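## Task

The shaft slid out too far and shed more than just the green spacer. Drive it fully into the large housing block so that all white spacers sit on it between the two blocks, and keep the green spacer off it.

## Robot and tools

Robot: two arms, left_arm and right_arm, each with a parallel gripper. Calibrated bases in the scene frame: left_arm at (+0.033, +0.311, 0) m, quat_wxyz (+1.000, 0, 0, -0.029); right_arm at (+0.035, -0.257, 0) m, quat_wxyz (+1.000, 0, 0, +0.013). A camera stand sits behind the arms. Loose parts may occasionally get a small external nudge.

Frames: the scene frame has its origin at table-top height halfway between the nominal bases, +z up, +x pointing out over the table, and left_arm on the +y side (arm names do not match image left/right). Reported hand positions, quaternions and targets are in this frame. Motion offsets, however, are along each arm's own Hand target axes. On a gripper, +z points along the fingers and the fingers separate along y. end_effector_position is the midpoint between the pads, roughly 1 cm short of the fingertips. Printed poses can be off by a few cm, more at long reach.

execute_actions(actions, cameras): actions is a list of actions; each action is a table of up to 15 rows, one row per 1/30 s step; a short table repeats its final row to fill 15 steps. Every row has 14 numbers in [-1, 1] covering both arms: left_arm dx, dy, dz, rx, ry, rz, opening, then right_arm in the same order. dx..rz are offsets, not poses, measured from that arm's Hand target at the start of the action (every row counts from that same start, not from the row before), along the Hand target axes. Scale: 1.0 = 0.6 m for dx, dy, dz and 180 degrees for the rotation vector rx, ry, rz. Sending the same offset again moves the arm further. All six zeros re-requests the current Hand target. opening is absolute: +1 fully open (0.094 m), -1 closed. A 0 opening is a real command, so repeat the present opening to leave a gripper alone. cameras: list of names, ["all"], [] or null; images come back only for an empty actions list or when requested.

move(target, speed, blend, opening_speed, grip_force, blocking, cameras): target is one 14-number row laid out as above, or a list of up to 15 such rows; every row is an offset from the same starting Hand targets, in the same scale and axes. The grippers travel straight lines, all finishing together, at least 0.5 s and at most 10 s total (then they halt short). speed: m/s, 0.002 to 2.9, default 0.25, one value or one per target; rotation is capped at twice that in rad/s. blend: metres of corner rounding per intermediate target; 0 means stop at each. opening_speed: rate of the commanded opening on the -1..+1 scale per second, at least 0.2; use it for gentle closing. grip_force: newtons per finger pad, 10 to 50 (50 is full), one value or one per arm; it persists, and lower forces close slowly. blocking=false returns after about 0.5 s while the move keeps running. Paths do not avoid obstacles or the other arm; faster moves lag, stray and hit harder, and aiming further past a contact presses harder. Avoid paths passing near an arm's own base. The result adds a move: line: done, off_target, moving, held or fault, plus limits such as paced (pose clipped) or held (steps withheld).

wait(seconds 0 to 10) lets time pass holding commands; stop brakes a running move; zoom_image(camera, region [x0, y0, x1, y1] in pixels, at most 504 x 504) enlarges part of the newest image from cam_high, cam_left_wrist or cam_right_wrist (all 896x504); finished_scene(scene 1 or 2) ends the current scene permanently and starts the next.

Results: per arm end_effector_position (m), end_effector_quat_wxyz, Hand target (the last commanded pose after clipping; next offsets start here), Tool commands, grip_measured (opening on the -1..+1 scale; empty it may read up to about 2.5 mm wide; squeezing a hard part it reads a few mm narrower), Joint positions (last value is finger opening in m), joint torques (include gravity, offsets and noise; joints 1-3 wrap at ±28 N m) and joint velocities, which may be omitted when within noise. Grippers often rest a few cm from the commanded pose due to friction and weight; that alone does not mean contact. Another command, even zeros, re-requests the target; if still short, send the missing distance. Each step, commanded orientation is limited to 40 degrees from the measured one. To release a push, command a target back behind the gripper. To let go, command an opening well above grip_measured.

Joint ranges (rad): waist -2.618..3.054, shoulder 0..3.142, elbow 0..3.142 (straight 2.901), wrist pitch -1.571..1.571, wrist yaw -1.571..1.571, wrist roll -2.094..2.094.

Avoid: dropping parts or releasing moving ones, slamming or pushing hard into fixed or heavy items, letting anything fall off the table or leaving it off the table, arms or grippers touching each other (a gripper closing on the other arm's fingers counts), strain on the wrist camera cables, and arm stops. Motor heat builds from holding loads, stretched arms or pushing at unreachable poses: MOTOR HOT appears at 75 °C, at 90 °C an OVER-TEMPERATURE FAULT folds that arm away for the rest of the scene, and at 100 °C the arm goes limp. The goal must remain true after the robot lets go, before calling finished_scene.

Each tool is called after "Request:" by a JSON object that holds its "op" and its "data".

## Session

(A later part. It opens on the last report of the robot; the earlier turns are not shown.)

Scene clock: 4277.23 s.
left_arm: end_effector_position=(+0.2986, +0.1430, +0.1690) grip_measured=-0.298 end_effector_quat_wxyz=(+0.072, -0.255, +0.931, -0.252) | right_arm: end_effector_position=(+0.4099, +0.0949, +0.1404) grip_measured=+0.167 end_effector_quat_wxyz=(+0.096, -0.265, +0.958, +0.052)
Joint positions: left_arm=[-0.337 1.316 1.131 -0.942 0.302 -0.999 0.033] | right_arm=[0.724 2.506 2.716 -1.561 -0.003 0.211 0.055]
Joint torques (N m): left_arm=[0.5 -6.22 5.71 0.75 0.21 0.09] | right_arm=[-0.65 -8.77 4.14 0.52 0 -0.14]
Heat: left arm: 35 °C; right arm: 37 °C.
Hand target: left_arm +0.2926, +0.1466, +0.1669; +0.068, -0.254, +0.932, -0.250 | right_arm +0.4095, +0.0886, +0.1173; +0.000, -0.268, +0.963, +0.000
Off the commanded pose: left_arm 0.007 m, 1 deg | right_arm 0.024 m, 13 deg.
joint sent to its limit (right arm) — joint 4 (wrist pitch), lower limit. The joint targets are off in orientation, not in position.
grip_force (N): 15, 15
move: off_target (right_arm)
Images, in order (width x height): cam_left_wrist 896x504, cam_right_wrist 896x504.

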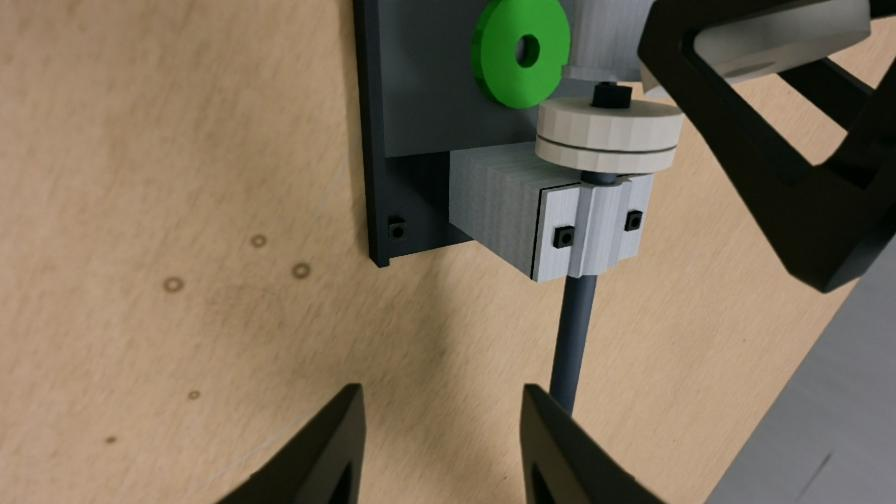

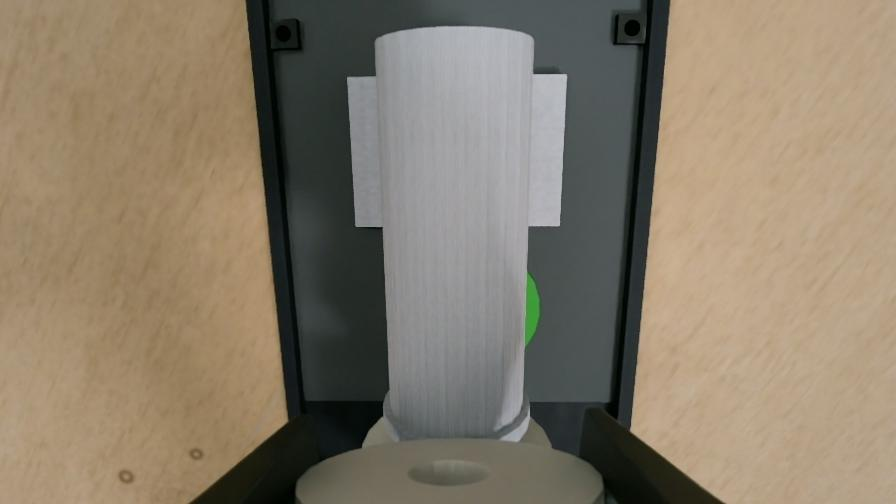

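Request:
{"op": "move", "data": {"target": [[0,0,0,0,0,0,-0.3, 0.005,0,-0.03,0,0,0,0.0],[0,0,0,0,0,0,-0.3, 0.017,0.001,-0.022,0,0,0,0.0],[0,0,0,0,0,0,-0.3, 0.014,0.001,0.0,0,0,0,0.0]], "speed": 0.05, "blend": 0.002, "cameras": ["cam_right_wrist", "cam_left_wrist"]}}

Request:
{"op": "zoom_image", "data": {"camera": "cam_left_wrist", "region": [500, 30, 800, 280]}}

Scene clock: 4285.47 s.
left_arm: end_effector_position=(+0.2986, +0.1430, +0.1690) grip_measured=-0.298 end_effector_quat_wxyz=(+0.072, -0.255, +0.931, -0.252) | right_arm: end_effector_position=(+0.4094, +0.0944, +0.1389) grip_measured=+0.167 end_effector_quat_wxyz=(+0.095, -0.265, +0.958, +0.051)
Joint positions: left_arm=[-0.337 1.316 1.131 -0.942 0.302 -0.999 0.033] | right_arm=[0.724 2.492 2.683 -1.544 -0.003 0.211 0.055]
Joint torques (N m): left_arm=[0.49 -6.22 5.72 0.75 0.21 0.1] | right_arm=[-0.29 -9.74 2.89 0.37 0.01 -0.1]
Heat: left arm: 35 °C; right arm: 37 °C.
Hand target: left_arm +0.2926, +0.1466, +0.1669; +0.068, -0.254, +0.932, -0.250 | right_arm +0.4020, +0.0848, +0.1173; +0.000, -0.268, +0.963, +0.000
Off the commanded pose: left_arm 0.007 m, 1 deg | right_arm 0.025 m, 12 deg.
joint sent to its limit (right arm) — joint 4 (wrist pitch), lower limit. The joint targets are off in orientation, not in position.
grip_force (N): 15, 15
move: off_target (right_arm)
Images, in order (width x height): cam_left_wrist 896x504, cam_right_wrist 896x504.

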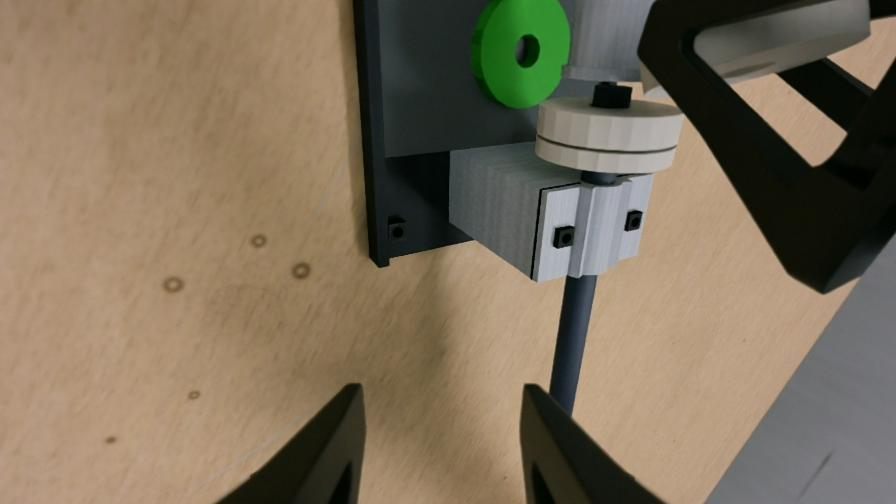

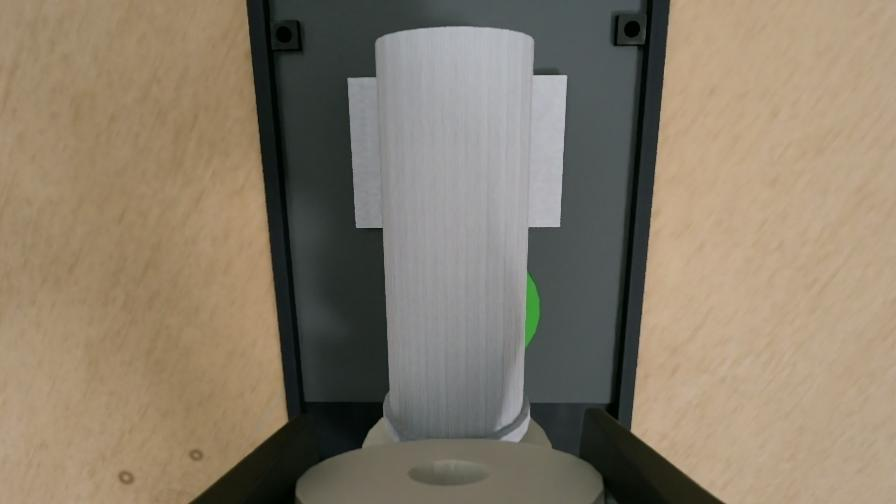

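Scaled by 1.680 from the camera's 896x504 image, which has a finer 1280x720 frame.

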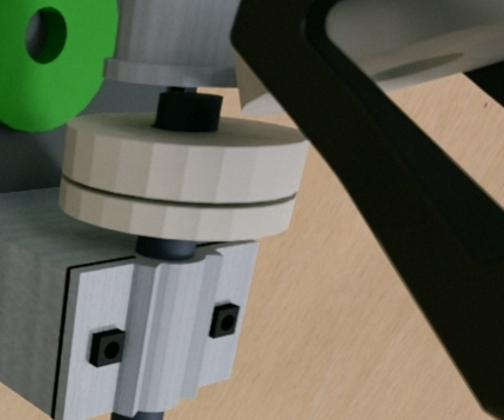

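Request:
{"op": "move", "data": {"target": [[0,0,0,0,0,0,-0.3, 0,-0.006,-0.08,0,0,0,0.0],[0,0,0,0,0,0,-0.3, 0.002,-0.006,-0.01,0,0,0,0.0]], "speed": 0.1, "blend": 0.002, "cameras": ["cam_right_wrist", "cam_left_wrist"]}}

Request:
{"op": "zoom_image", "data": {"camera": "cam_left_wrist", "region": [500, 30, 800, 280]}}

Scene clock: 4295.60 s.
left_arm: end_effector_position=(+0.2986, +0.1430, +0.1690) grip_measured=-0.298 end_effector_quat_wxyz=(+0.072, -0.255, +0.931, -0.252) | right_arm: end_effector_position=(+0.4050, +0.0874, +0.1403) grip_measured=+0.167 end_effector_quat_wxyz=(+0.086, -0.265, +0.959, +0.046)
Joint positions: left_arm=[-0.337 1.316 1.131 -0.942 0.302 -0.999 0.033] | right_arm=[0.72 2.471 2.654 -1.559 -0.003 0.208 0.055]
Joint torques (N m): left_arm=[0.49 -6.2 5.72 0.75 0.21 0.09] | right_arm=[-0.5 -9.46 4.05 0.45 0 -0.14]
Heat: left arm: 35 °C; right arm: 38 °C.
Hand target: left_arm +0.2926, +0.1466, +0.1669; +0.068, -0.254, +0.932, -0.250 | right_arm +0.4029, +0.0811, +0.1233; +0.000, -0.268, +0.963, +0.000
Off the commanded pose: left_arm 0.007 m, 1 deg | right_arm 0.018 m, 11 deg.
joint sent to its limit (right arm) — joint 4 (wrist pitch), lower limit. The joint targets are off in orientation, not in position.
grip_force (N): 15, 15
move: off_target (right_arm)
Images, in order (width x height): cam_left_wrist 896x504, cam_right_wrist 896x504.

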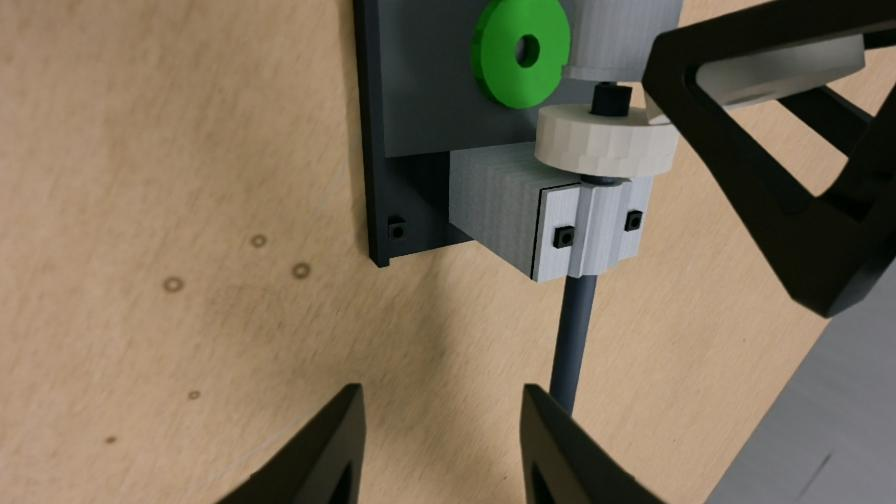

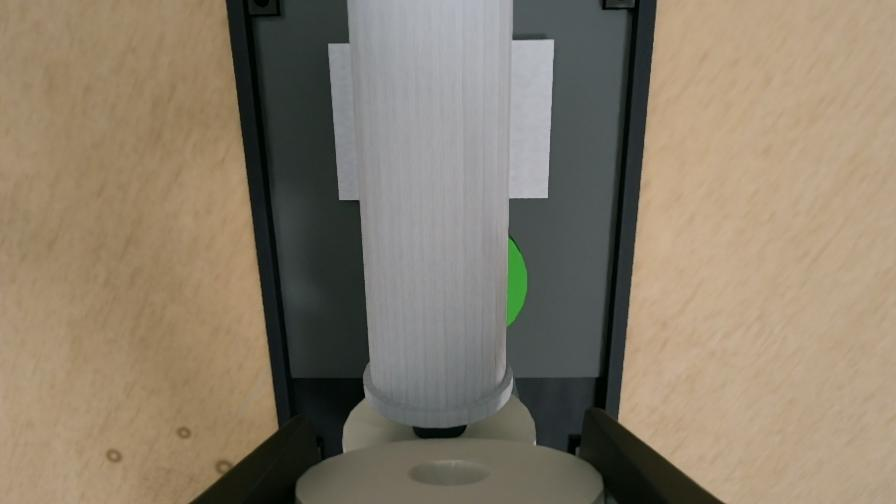

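Scaled by 1.680 from the camera's 896x504 image, which has a finer 1280x720 frame.

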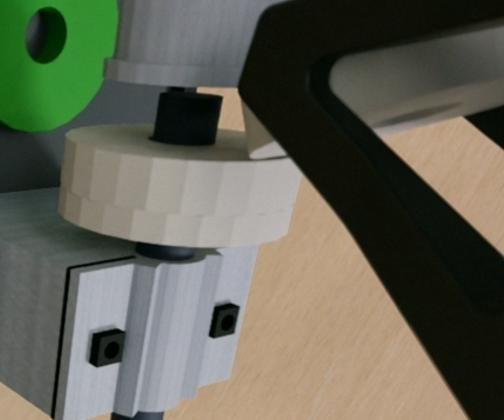

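Request:
{"op": "move", "data": {"target": [[0,0,0,0,0,0,-0.3, 0.01,0.003,0.003,0,0,0,0.0],[0,0,0,0,0,0,-0.3, 0.02,0.003,0.005,0,0,0,0.0],[0,0,0,0,0,0,-0.3, 0.03,0.003,0.005,0,0,0,0.0]], "speed": 0.03, "blend": 0.002, "cameras": ["cam_right_wrist", "cam_left_wrist"]}}

Request:
{"op": "zoom_image", "data": {"camera": "cam_left_wrist", "region": [500, 30, 800, 280]}}

Scene clock: 4309.13 s.
left_arm: end_effector_position=(+0.2986, +0.1430, +0.1690) grip_measured=-0.298 end_effector_quat_wxyz=(+0.072, -0.255, +0.931, -0.252) | right_arm: end_effector_position=(+0.3982, +0.0805, +0.1246) grip_measured=+0.167 end_effector_quat_wxyz=(+0.061, -0.265, +0.962, +0.032)
Joint positions: left_arm=[-0.337 1.316 1.131 -0.942 0.302 -0.999 0.033] | right_arm=[0.72 2.456 2.567 -1.544 0 0.208 0.055]
Joint torques (N m): left_arm=[0.49 -6.2 5.71 0.75 0.21 0.09] | right_arm=[0.4 -11.86 2.99 0.23 0 -0.04]
Heat: left arm: 35 °C; right arm: 38 °C.
Hand target: left_arm +0.2926, +0.1466, +0.1669; +0.068, -0.254, +0.932, -0.250 | right_arm +0.3866, +0.0733, +0.1202; +0.000, -0.268, +0.963, +0.000
Off the commanded pose: left_arm 0.007 m, 1 deg | right_arm 0.014 m, 8 deg.
joint sent to its limit (right arm) — joint 4 (wrist pitch), lower limit. The joint targets are off in orientation, not in position.
grip_force (N): 15, 15
move: off_target (right_arm)
Images, in order (width x height): cam_left_wrist 896x504, cam_right_wrist 896x504.

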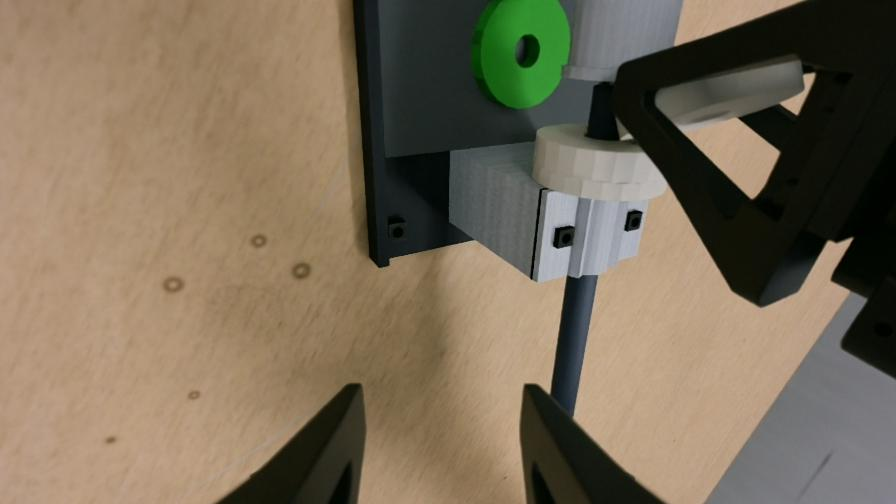

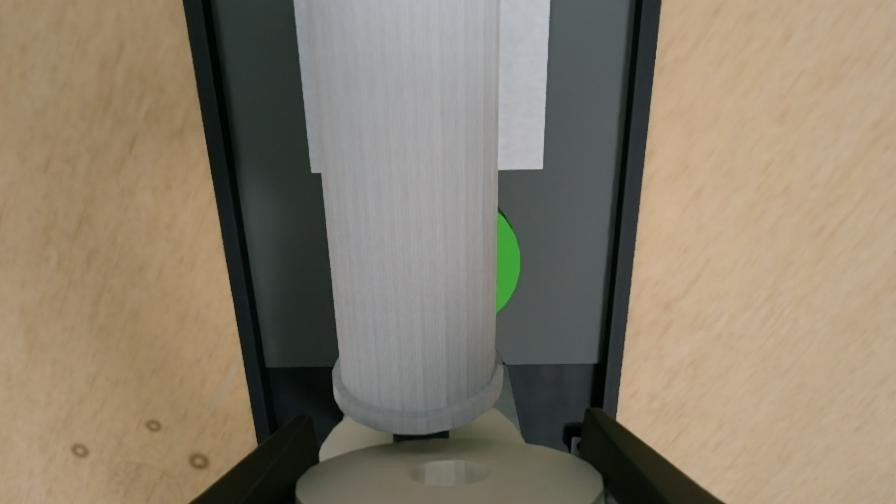

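Scaled by 1.680 from the camera's 896x504 image, which has a finer 1280x720 frame.

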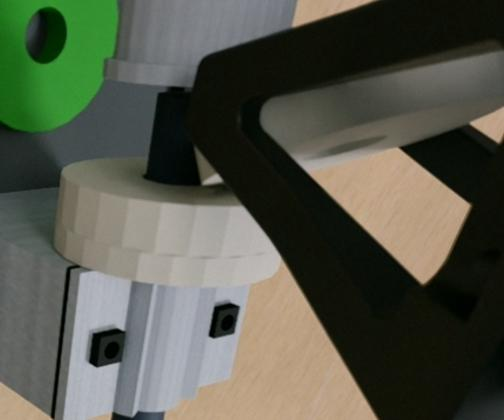

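Request:
{"op": "move", "data": {"target": [[0,0,0,0,0,0,-0.3, 0.0,0.012,0,0,0,0,0.0],[0,0,0,0,0,0,-0.3, 0.01,0.010,0,0,0,0,0.0]], "speed": 0.03, "blend": 0.002, "grip_force": [15,10], "cameras": ["cam_right_wrist", "cam_left_wrist"]}}

Request:
{"op": "zoom_image", "data": {"camera": "cam_left_wrist", "region": [500, 30, 800, 280]}}

Scene clock: 4323.77 s.
left_arm: end_effector_position=(+0.2986, +0.1430, +0.1690) grip_measured=-0.298 end_effector_quat_wxyz=(+0.072, -0.255, +0.931, -0.252) | right_arm: end_effector_position=(+0.3974, +0.0806, +0.1247) grip_measured=+0.167 end_effector_quat_wxyz=(+0.065, -0.266, +0.961, +0.028)
Joint positions: left_arm=[-0.337 1.316 1.131 -0.942 0.302 -0.999 0.033] | right_arm=[0.726 2.442 2.543 -1.529 0.011 0.212 0.055]
Joint torques (N m): left_arm=[0.49 -6.22 5.72 0.74 0.21 0.09] | right_arm=[1.16 -11.95 2.96 0.1 -0.1 0.08]
Heat: left arm: 35 °C; right arm: 38 °C.
Hand target: left_arm +0.2926, +0.1466, +0.1669; +0.068, -0.254, +0.932, -0.250 | right_arm +0.3783, +0.0753, +0.1202; -0.001, -0.268, +0.963, +0.000
Off the commanded pose: left_arm 0.007 m, 1 deg | right_arm 0.020 m, 8 deg.
joint sent to its limit (right arm) — joint 4 (wrist pitch), lower limit. The joint targets are off in orientation, not in position.
grip_force (N): 15, 10
move: off_target (right_arm)
Images, in order (width x height): cam_left_wrist 896x504, cam_right_wrist 896x504.

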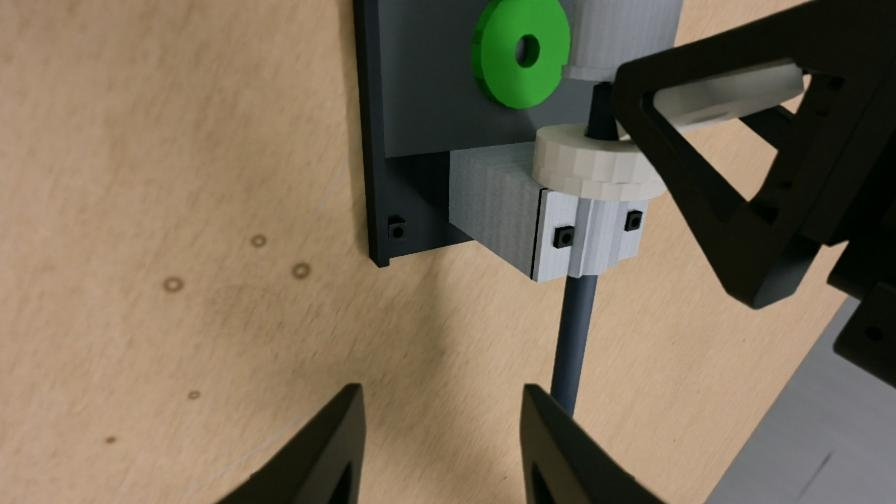

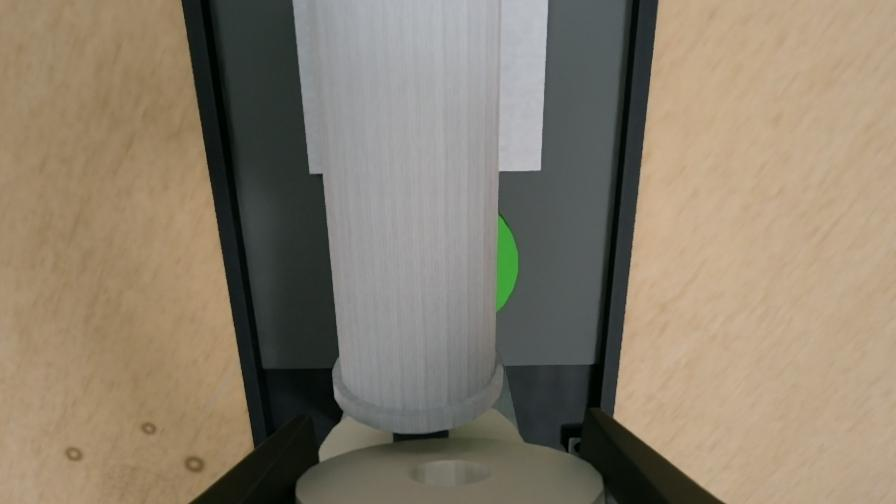

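Scaled by 1.680 from the camera's 896x504 image, which has a finer 1280x720 frame.

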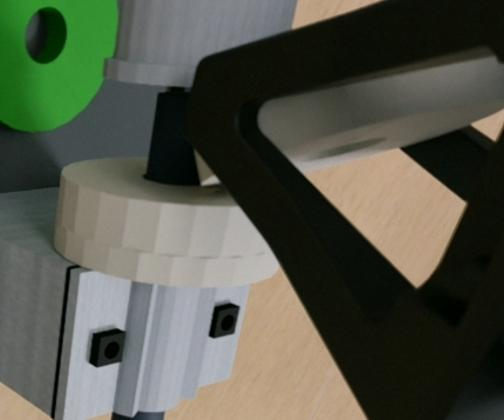

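Request:
{"op": "move", "data": {"target": [[0,0,0,0,0,0,-0.3, 0.008,0.004,-0.01,0,0,0,0.0],[0,0,0,0,0,0,-0.3, 0.02,0.004,0.0,0,0,0,0.0]], "speed": 0.04, "blend": 0.002, "cameras": ["cam_right_wrist", "cam_left_wrist"]}}

Request:
{"op": "zoom_image", "data": {"camera": "cam_left_wrist", "region": [500, 30, 800, 280]}}

Scene clock: 4342.77 s.
left_arm: end_effector_position=(+0.2986, +0.1430, +0.1690) grip_measured=-0.298 end_effector_quat_wxyz=(+0.072, -0.255, +0.931, -0.252) | right_arm: end_effector_position=(+0.3964, +0.0805, +0.1250) grip_measured=+0.167 end_effector_quat_wxyz=(+0.073, -0.264, +0.962, +0.024)
Joint positions: left_arm=[-0.337 1.316 1.131 -0.942 0.302 -0.999 0.033] | right_arm=[0.732 2.412 2.486 -1.494 0.026 0.221 0.055]
Joint torques (N m): left_arm=[0.49 -6.2 5.71 0.76 0.21 0.09] | right_arm=[1.44 -12.11 2.92 -0.21 -0.26 0.09]
Heat: left arm: 35 °C; right arm: 42 °C.
Hand target: left_arm +0.2926, +0.1466, +0.1669; +0.068, -0.254, +0.932, -0.250 | right_arm +0.3668, +0.0713, +0.1203; +0.000, -0.268, +0.963, +0.000
Off the commanded pose: left_arm 0.007 m, 1 deg | right_arm 0.031 m, 9 deg.
joint sent to its limit (right arm) — joint 4 (wrist pitch), lower limit. The joint targets are off in orientation, not in position.
grip_force (N): 15, 10
move: off_target (right_arm)
Images, in order (width x height): cam_left_wrist 896x504, cam_right_wrist 896x504.

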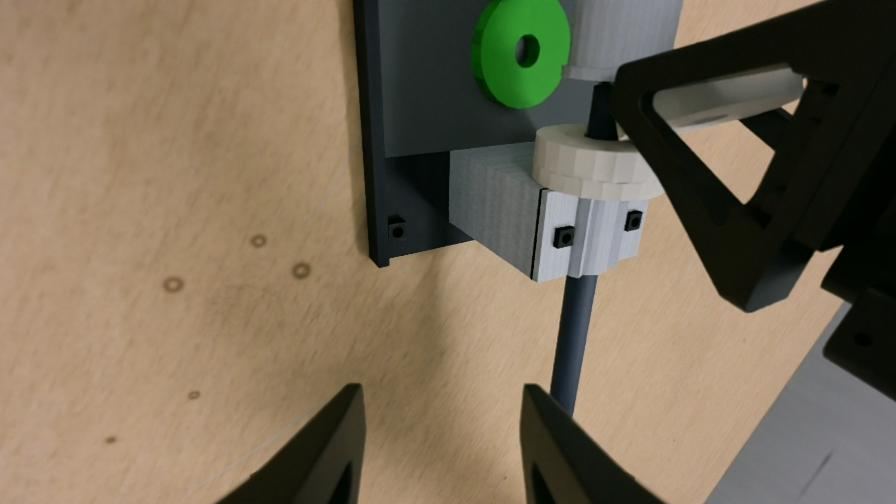

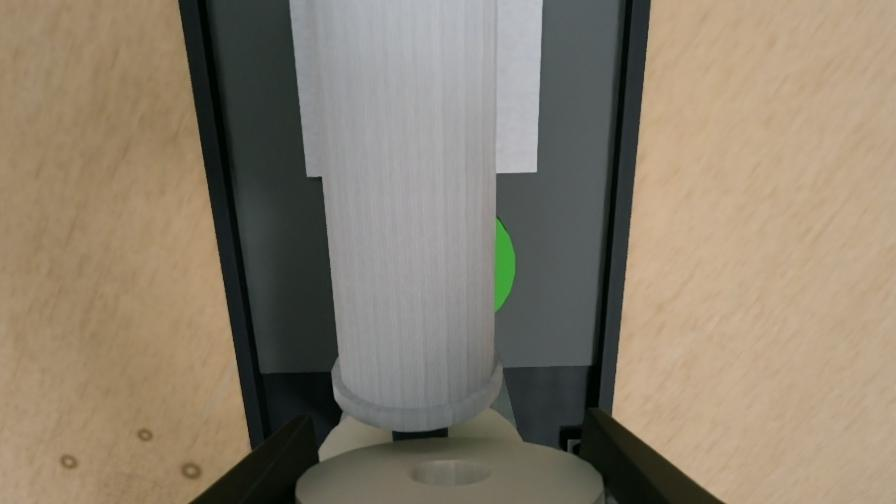

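Scaled by 1.680 from the camera's 896x504 image, which has a finer 1280x720 frame.

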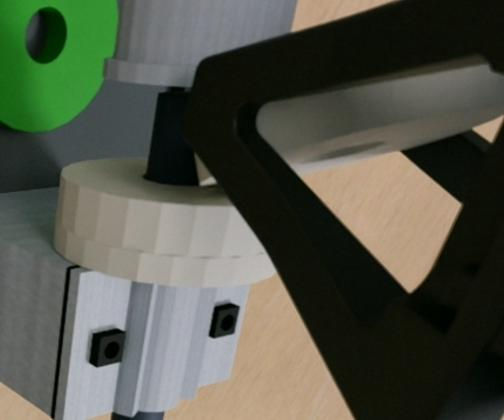

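Request:
{"op": "move", "data": {"target": [[0,0,0,0,0,0,-0.3, -0.05,-0.003,-0.02,0,0,0,0.0],[0,0,0,0,0,0,-0.3, -0.05,-0.0,-0.04,0,0,0,0.0],[0,0,0,0,0,0,-0.3, -0.02,0.0,-0.02,0,0,0,0.0],[0,0,0,0,0,0,-0.3, 0.0,0.0,-0.02,0,0,0,0.0]], "speed": 0.05, "blend": 0.002, "cameras": ["cam_right_wrist", "cam_left_wrist"]}}

Request:
{"op": "zoom_image", "data": {"camera": "cam_left_wrist", "region": [500, 30, 800, 280]}}

Scene clock: 4357.50 s.
left_arm: end_effector_position=(+0.2986, +0.1430, +0.1690) grip_measured=-0.298 end_effector_quat_wxyz=(+0.072, -0.255, +0.931, -0.252) | right_arm: end_effector_position=(+0.3940, +0.0837, +0.1266) grip_measured=+0.167 end_effector_quat_wxyz=(+0.073, -0.265, +0.961, +0.031)
Joint positions: left_arm=[-0.337 1.316 1.131 -0.942 0.302 -0.999 0.033] | right_arm=[0.736 2.406 2.482 -1.489 0.014 0.222 0.055]
Joint torques (N m): left_arm=[0.49 -6.19 5.71 0.75 0.21 0.09] | right_arm=[1.17 -13.49 3.37 -0.24 -0.13 0.08]
Heat: left arm: 35 °C; right arm: 42 °C.
Hand target: left_arm +0.2926, +0.1466, +0.1669; +0.068, -0.254, +0.932, -0.250 | right_arm +0.3667, +0.0712, +0.1322; -0.001, -0.268, +0.963, +0.000
Off the commanded pose: left_arm 0.007 m, 1 deg | right_arm 0.030 m, 9 deg.
joint sent to its limit (right arm) — joint 4 (wrist pitch), lower limit. The joint targets are off in orientation, not in position.
grip_force (N): 15, 10
move: off_target (right_arm)
Images, in order (width x height): cam_left_wrist 896x504, cam_right_wrist 896x504.

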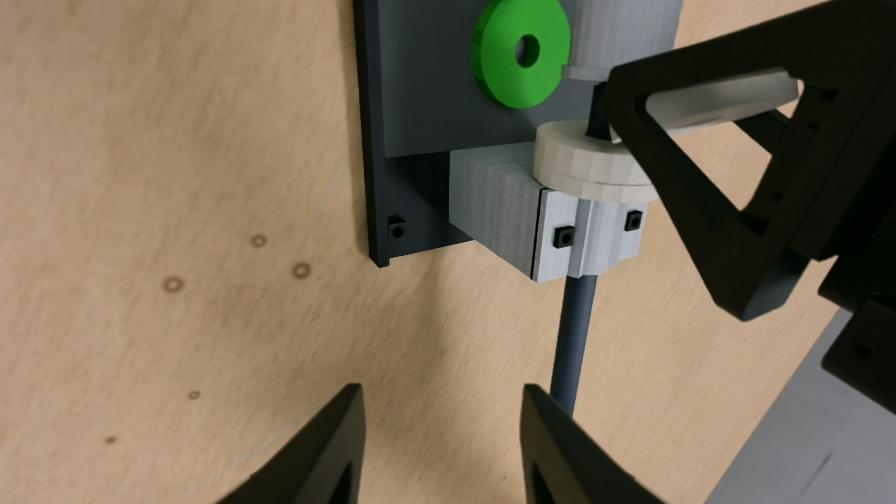

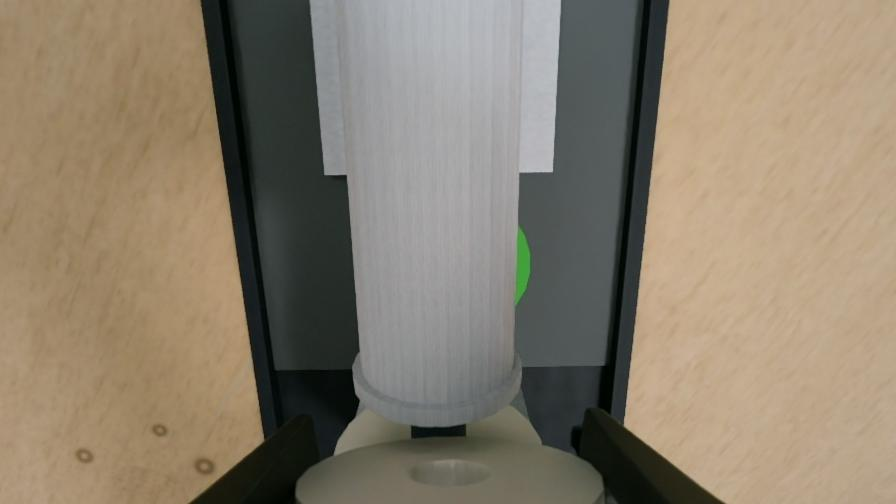

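Scaled by 1.680 from the camera's 896x504 image, which has a finer 1280x720 frame.

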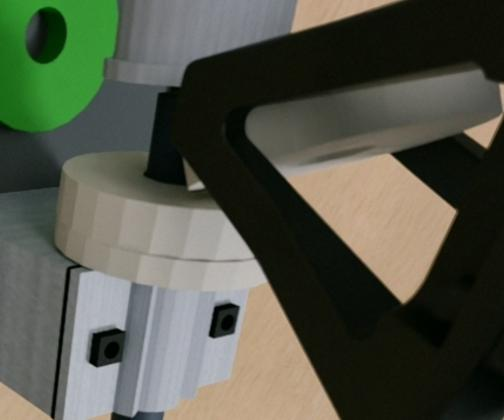

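Request:
{"op": "move", "data": {"target": [[0,0,0,0,0,0,-0.3, -0.05,-0.001,-0.02,0,0,0,0.0],[0,0,0,0,0,0,-0.3, -0.05,-0.001,-0.05,0,0,0,0.0],[0,0,0,0,0,0,-0.3, -0.025,-0.001,-0.02,0,0,0,0.0]], "speed": 0.06, "blend": 0.001, "cameras": ["cam_right_wrist", "cam_left_wrist"]}}

Request:
{"op": "zoom_image", "data": {"camera": "cam_left_wrist", "region": [500, 30, 800, 280]}}

Scene clock: 4369.33 s.
left_arm: end_effector_position=(+0.2986, +0.1430, +0.1690) grip_measured=-0.298 end_effector_quat_wxyz=(+0.072, -0.255, +0.931, -0.252) | right_arm: end_effector_position=(+0.3903, +0.0812, +0.1433) grip_measured=+0.167 end_effector_quat_wxyz=(+0.074, -0.266, +0.961, +0.034)
Joint positions: left_arm=[-0.337 1.316 1.131 -0.942 0.302 -0.999 0.033] | right_arm=[0.736 2.41 2.558 -1.556 0.01 0.222 0.055]
Joint torques (N m): left_arm=[0.49 -6.2 5.71 0.75 0.21 0.09] | right_arm=[0.57 -12.11 3.38 0.38 -0.09 0]
Heat: left arm: 35 °C; right arm: 43 °C.
Hand target: left_arm +0.2926, +0.1466, +0.1669; +0.068, -0.254, +0.932, -0.250 | right_arm +0.3799, +0.0786, +0.1444; +0.000, -0.268, +0.963, +0.000
Off the commanded pose: left_arm 0.007 m, 1 deg | right_arm 0.011 m, 9 deg.
joint sent to its limit (right arm) — joint 4 (wrist pitch), lower limit. The joint targets are off in orientation, not in position.
grip_force (N): 15, 10
move: off_target (right_arm)
Images, in order (width x height): cam_left_wrist 896x504, cam_right_wrist 896x504.

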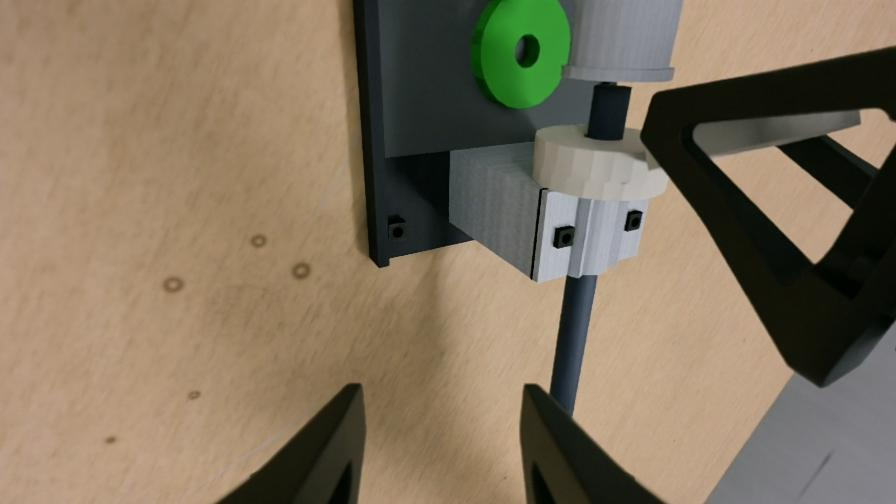

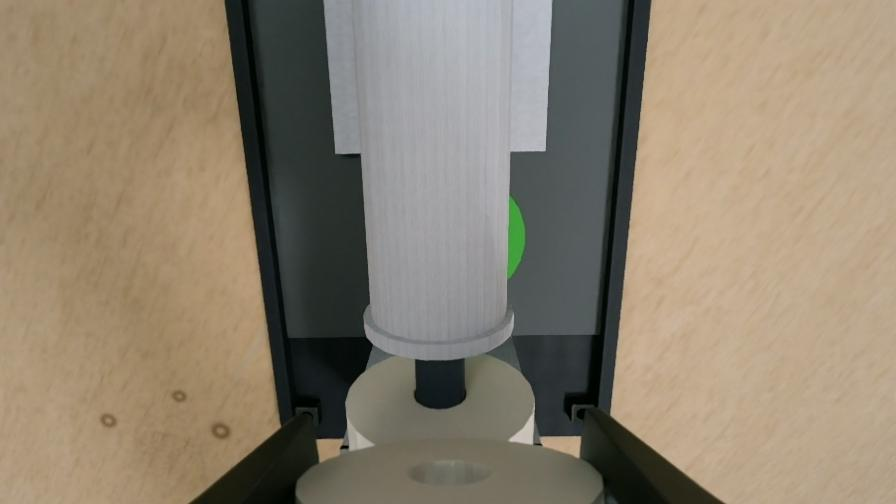

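Scaled by 1.680 from the camera's 896x504 image, which has a finer 1280x720 frame.

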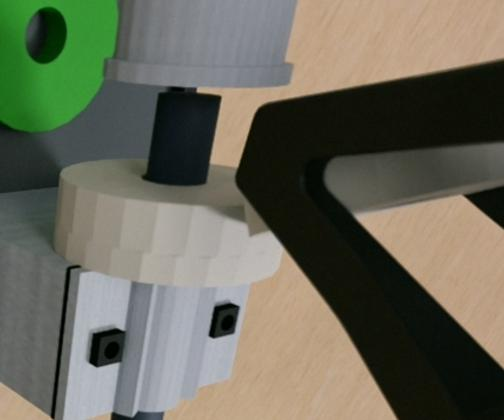

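Request:
{"op": "move", "data": {"target": [[0,0,0,0,0,0,-0.3, -0.01,-0.001,-0.03,0,0,0,0.0],[0,0,0,0,0,0,-0.3, -0.042,-0.001,-0.021,0,0,0,0.0],[0,0,0,0,0,0,-0.3, -0.042,-0.001,0.024,0,0,0,0.0]], "speed": 0.06, "blend": 0.001, "cameras": ["cam_right_wrist", "cam_left_wrist"]}}

Request:
{"op": "zoom_image", "data": {"camera": "cam_left_wrist", "region": [500, 30, 800, 280]}}

Scene clock: 4382.80 s.
left_arm: end_effector_position=(+0.2986, +0.1430, +0.1690) grip_measured=-0.298 end_effector_quat_wxyz=(+0.072, -0.255, +0.931, -0.252) | right_arm: end_effector_position=(+0.4009, +0.0916, +0.1346) grip_measured=+0.167 end_effector_quat_wxyz=(+0.082, -0.265, +0.960, +0.039)
Joint positions: left_arm=[-0.337 1.316 1.131 -0.942 0.302 -0.999 0.033] | right_arm=[0.736 2.485 2.658 -1.563 0.008 0.222 0.055]
Joint torques (N m): left_arm=[0.5 -6.22 5.72 0.75 0.21 0.09] | right_arm=[-0.43 -9.89 6.94 0.47 -0.1 -0.12]
Heat: left arm: 35 °C; right arm: 42 °C.
Hand target: left_arm +0.2926, +0.1466, +0.1669; +0.068, -0.254, +0.932, -0.250 | right_arm +0.4018, +0.0911, +0.1298; +0.000, -0.268, +0.963, +0.000
Off the commanded pose: left_arm 0.007 m, 1 deg | right_arm 0.005 m, 10 deg.
joint sent to its limit (right arm) — joint 4 (wrist pitch), lower limit. The joint targets are off in orientation, not in position.
grip_force (N): 15, 10
move: off_target (right_arm)
Images, in order (width x height): cam_left_wrist 896x504, cam_right_wrist 896x504.

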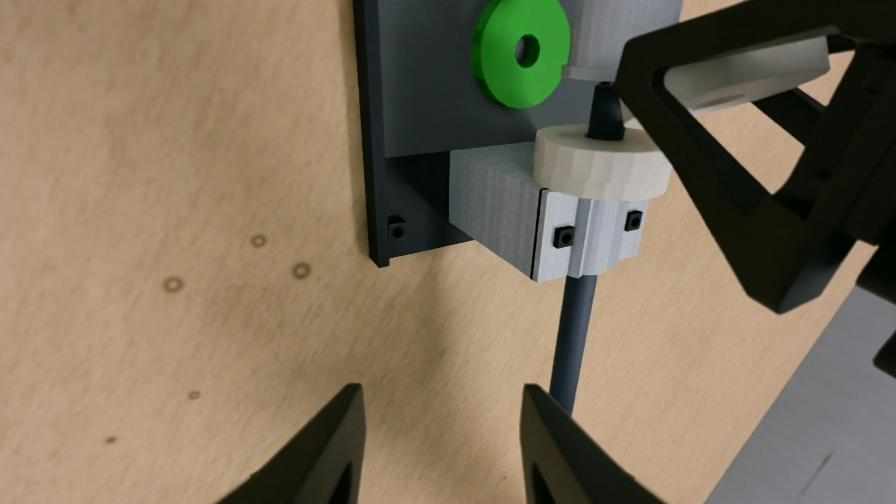

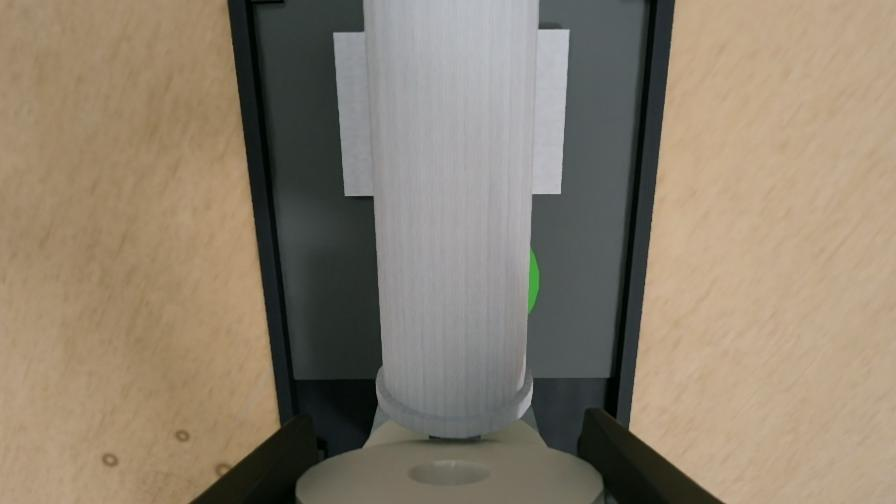

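Scaled by 1.680 from the camera's 896x504 image, which has a finer 1280x720 frame.

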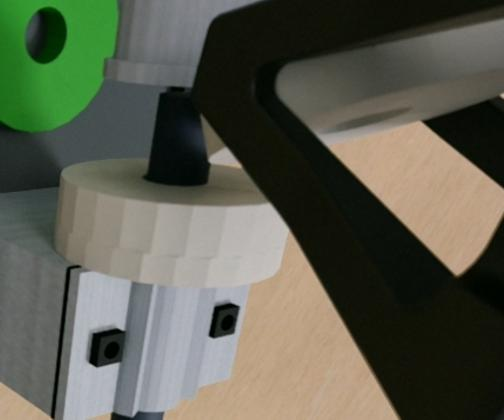

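Request:
{"op": "move", "data": {"target": [[0,0,0,0,0,0,-0.3, 0.018,-0.001,-0.003,0,0,0,0.0],[0,0,0,0,0,0,-0.3, 0.030,-0.001,-0.005,0,0,0,0.0]], "speed": 0.04, "blend": 0.001, "cameras": ["cam_right_wrist", "cam_left_wrist"]}}

Request:
{"op": "zoom_image", "data": {"camera": "cam_left_wrist", "region": [500, 30, 800, 280]}}

Scene clock: 4392.90 s.
left_arm: end_effector_position=(+0.2986, +0.1430, +0.1690) grip_measured=-0.298 end_effector_quat_wxyz=(+0.072, -0.255, +0.931, -0.252) | right_arm: end_effector_position=(+0.3952, +0.0863, +0.1263) grip_measured=+0.167 end_effector_quat_wxyz=(+0.065, -0.266, +0.961, +0.030)
Joint positions: left_arm=[-0.337 1.316 1.131 -0.942 0.302 -0.999 0.033] | right_arm=[0.736 2.467 2.595 -1.554 0.008 0.222 0.055]
Joint torques (N m): left_arm=[0.49 -6.2 5.71 0.76 0.21 0.09] | right_arm=[0.1 -13.3 3.47 0.33 -0.09 -0.06]
Heat: left arm: 35 °C; right arm: 42 °C.
Hand target: left_arm +0.2926, +0.1466, +0.1669; +0.068, -0.254, +0.932, -0.250 | right_arm +0.3867, +0.0812, +0.1328; +0.000, -0.268, +0.963, +0.000
Off the commanded pose: left_arm 0.007 m, 1 deg | right_arm 0.012 m, 8 deg.
joint sent to its limit (right arm) — joint 4 (wrist pitch), lower limit. The joint targets are off in orientation, not in position.
grip_force (N): 15, 10
move: off_target (right_arm)
Images, in order (width x height): cam_left_wrist 896x504, cam_right_wrist 896x504.

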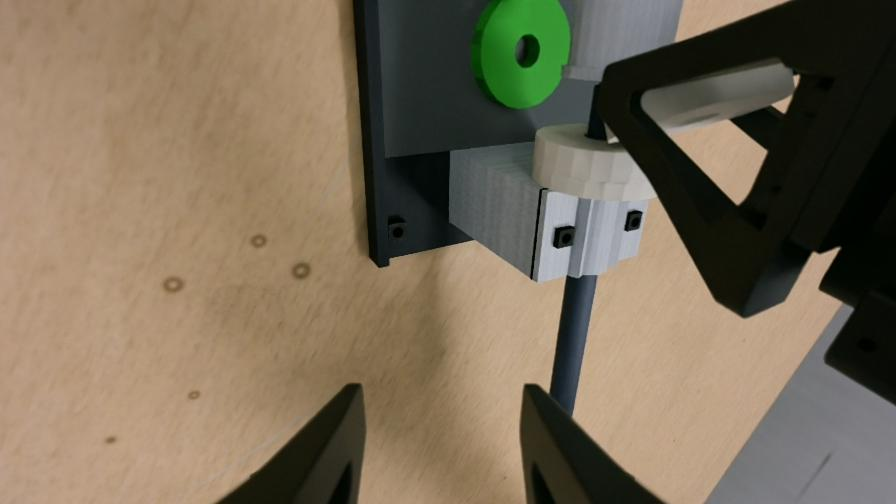

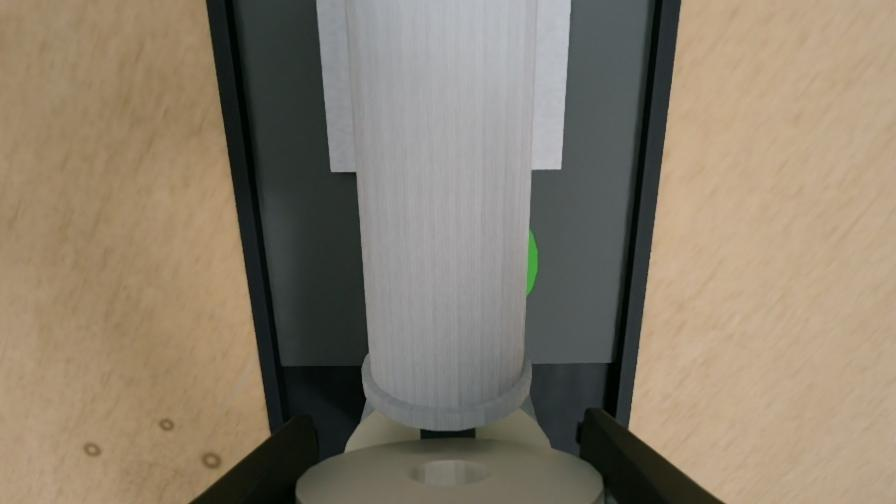

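Scaled by 1.680 from the camera's 896x504 image, which has a finer 1280x720 frame.

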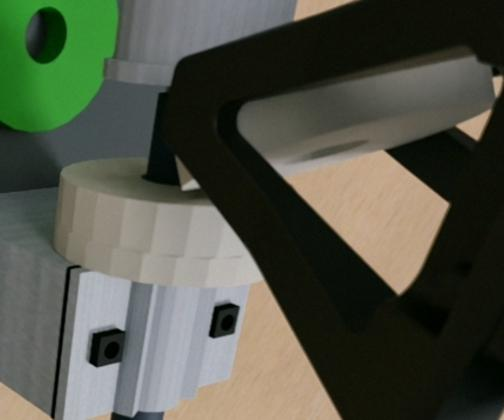

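Request:
{"op": "move", "data": {"target": [[0,0,0,0,0,0,-0.3, -0.012,0,-0.02,0,0,0,0.0],[0,0,0,0,0,0,-0.3, 0.01,0,-0.03,0,0,0,0.0],[0,0,0,0,0,0,-0.3, 0.02,0,-0.026,0,0,0,0.0]], "speed": 0.04, "blend": 0.001, "cameras": ["cam_right_wrist", "cam_left_wrist"]}}

Request:
{"op": "zoom_image", "data": {"camera": "cam_left_wrist", "region": [500, 30, 800, 280]}}

Scene clock: 4407.37 s.
left_arm: end_effector_position=(+0.2986, +0.1430, +0.1690) grip_measured=-0.298 end_effector_quat_wxyz=(+0.072, -0.255, +0.931, -0.252) | right_arm: end_effector_position=(+0.3926, +0.0837, +0.1391) grip_measured=+0.167 end_effector_quat_wxyz=(+0.077, -0.265, +0.960, +0.037)
Joint positions: left_arm=[-0.337 1.316 1.131 -0.942 0.302 -0.999 0.033] | right_arm=[0.736 2.405 2.531 -1.525 0.008 0.222 0.055]
Joint torques (N m): left_arm=[0.49 -6.2 5.72 0.75 0.21 0.09] | right_arm=[0.51 -13.67 3.64 0.11 -0.08 0]
Heat: left arm: 35 °C; right arm: 42 °C.
Hand target: left_arm +0.2926, +0.1466, +0.1669; +0.068, -0.254, +0.932, -0.250 | right_arm +0.3764, +0.0750, +0.1485; +0.000, -0.268, +0.963, +0.000
Off the commanded pose: left_arm 0.007 m, 1 deg | right_arm 0.021 m, 10 deg.
joint sent to its limit (right arm) — joint 4 (wrist pitch), lower limit. The joint targets are off in orientation, not in position.
grip_force (N): 15, 10
move: off_target (right_arm)
Images, in order (width x height): cam_left_wrist 896x504, cam_right_wrist 896x504.

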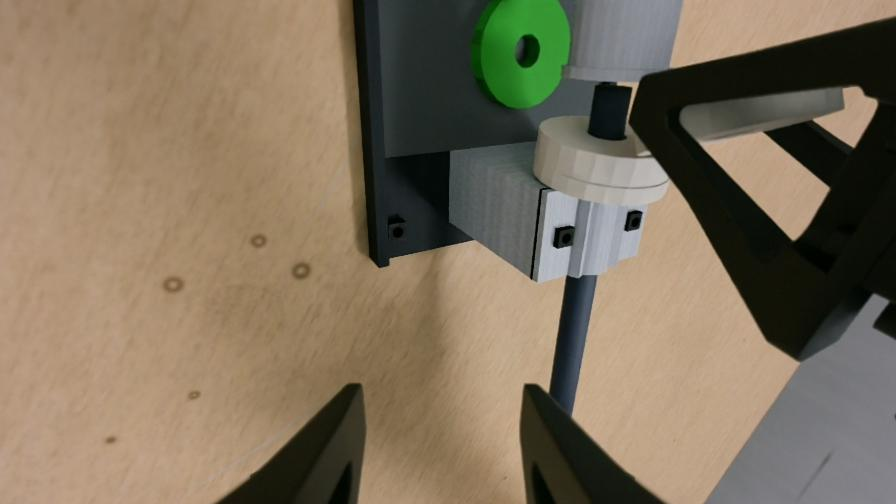

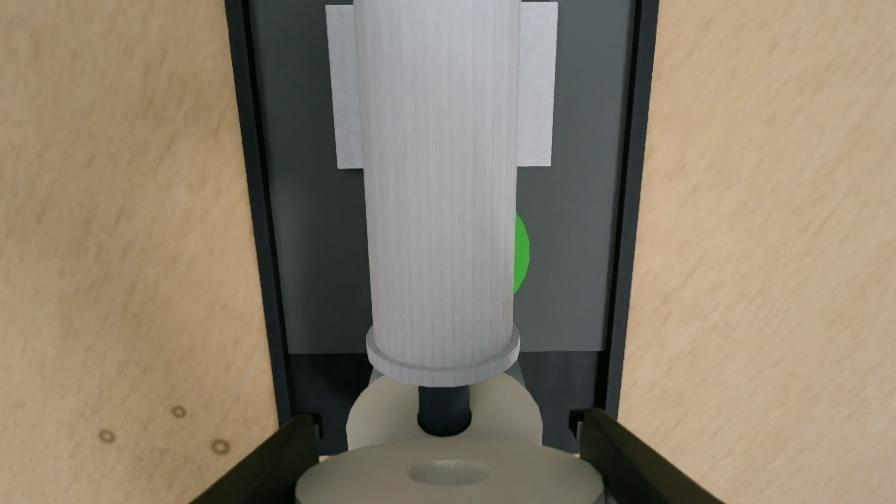

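Scaled by 1.680 from the camera's 896x504 image, which has a finer 1280x720 frame.

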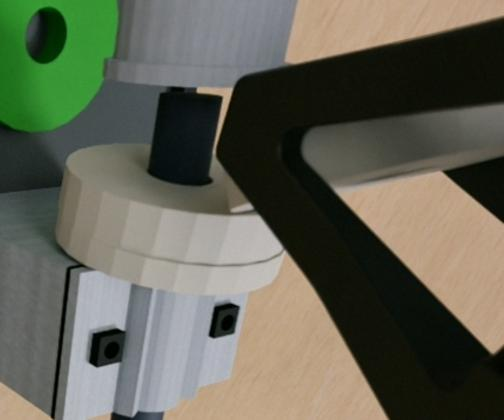

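Request:
{"op": "move", "data": {"target": [[0,0,0,0,0,0,-0.3, 0,0,0,0,0,0,0.162],[0,0,0,0,0,0,-0.3, 0.01,0,0.0,0,0,0,0.162]], "speed": 0.04, "cameras": ["cam_right_wrist"]}}

Scene clock: 4417.97 s.
left_arm: end_effector_position=(+0.2986, +0.1430, +0.1690) grip_measured=-0.298 end_effector_quat_wxyz=(+0.072, -0.255, +0.931, -0.252) | right_arm: end_effector_position=(+0.3922, +0.0834, +0.1392) grip_measured=+0.167 end_effector_quat_wxyz=(+0.079, -0.265, +0.960, +0.038)
Joint positions: left_arm=[-0.337 1.316 1.131 -0.942 0.302 -0.999 0.033] | right_arm=[0.736 2.389 2.5 -1.506 0.008 0.222 0.055]
Joint torques (N m): left_arm=[0.5 -6.2 5.71 0.75 0.21 0.09] | right_arm=[0.75 -13.75 3.62 -0.05 -0.08 0.02]
Heat: left arm: 35 °C; right arm: 42 °C.
Hand target: left_arm +0.2926, +0.1466, +0.1669; +0.068, -0.254, +0.932, -0.250 | right_arm +0.3713, +0.0720, +0.1484; +0.000, -0.268, +0.963, +0.000
Off the commanded pose: left_arm 0.007 m, 1 deg | right_arm 0.026 m, 10 deg.
joint sent to its limit (right arm) — joint 4 (wrist pitch), lower limit. The joint targets are off in orientation, not in position.
grip_force (N): 15, 10
move: off_target (right_arm)
Images, in order (width x height): cam_right_wrist 896x504.

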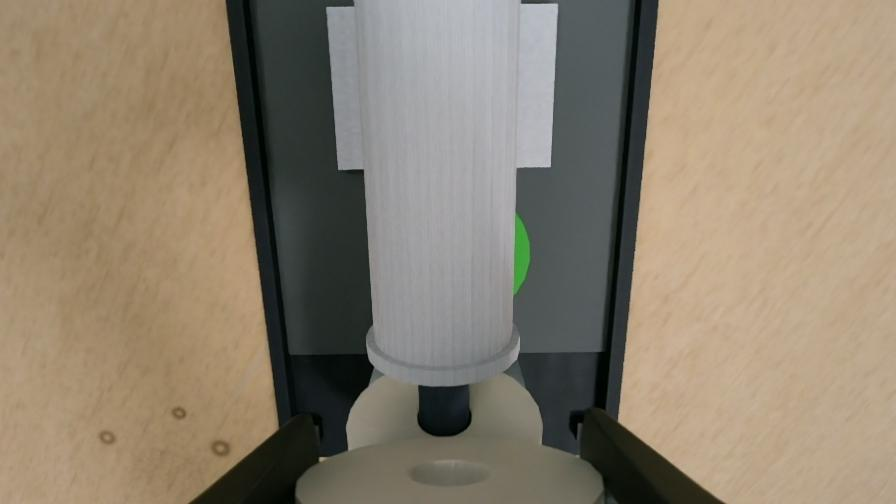

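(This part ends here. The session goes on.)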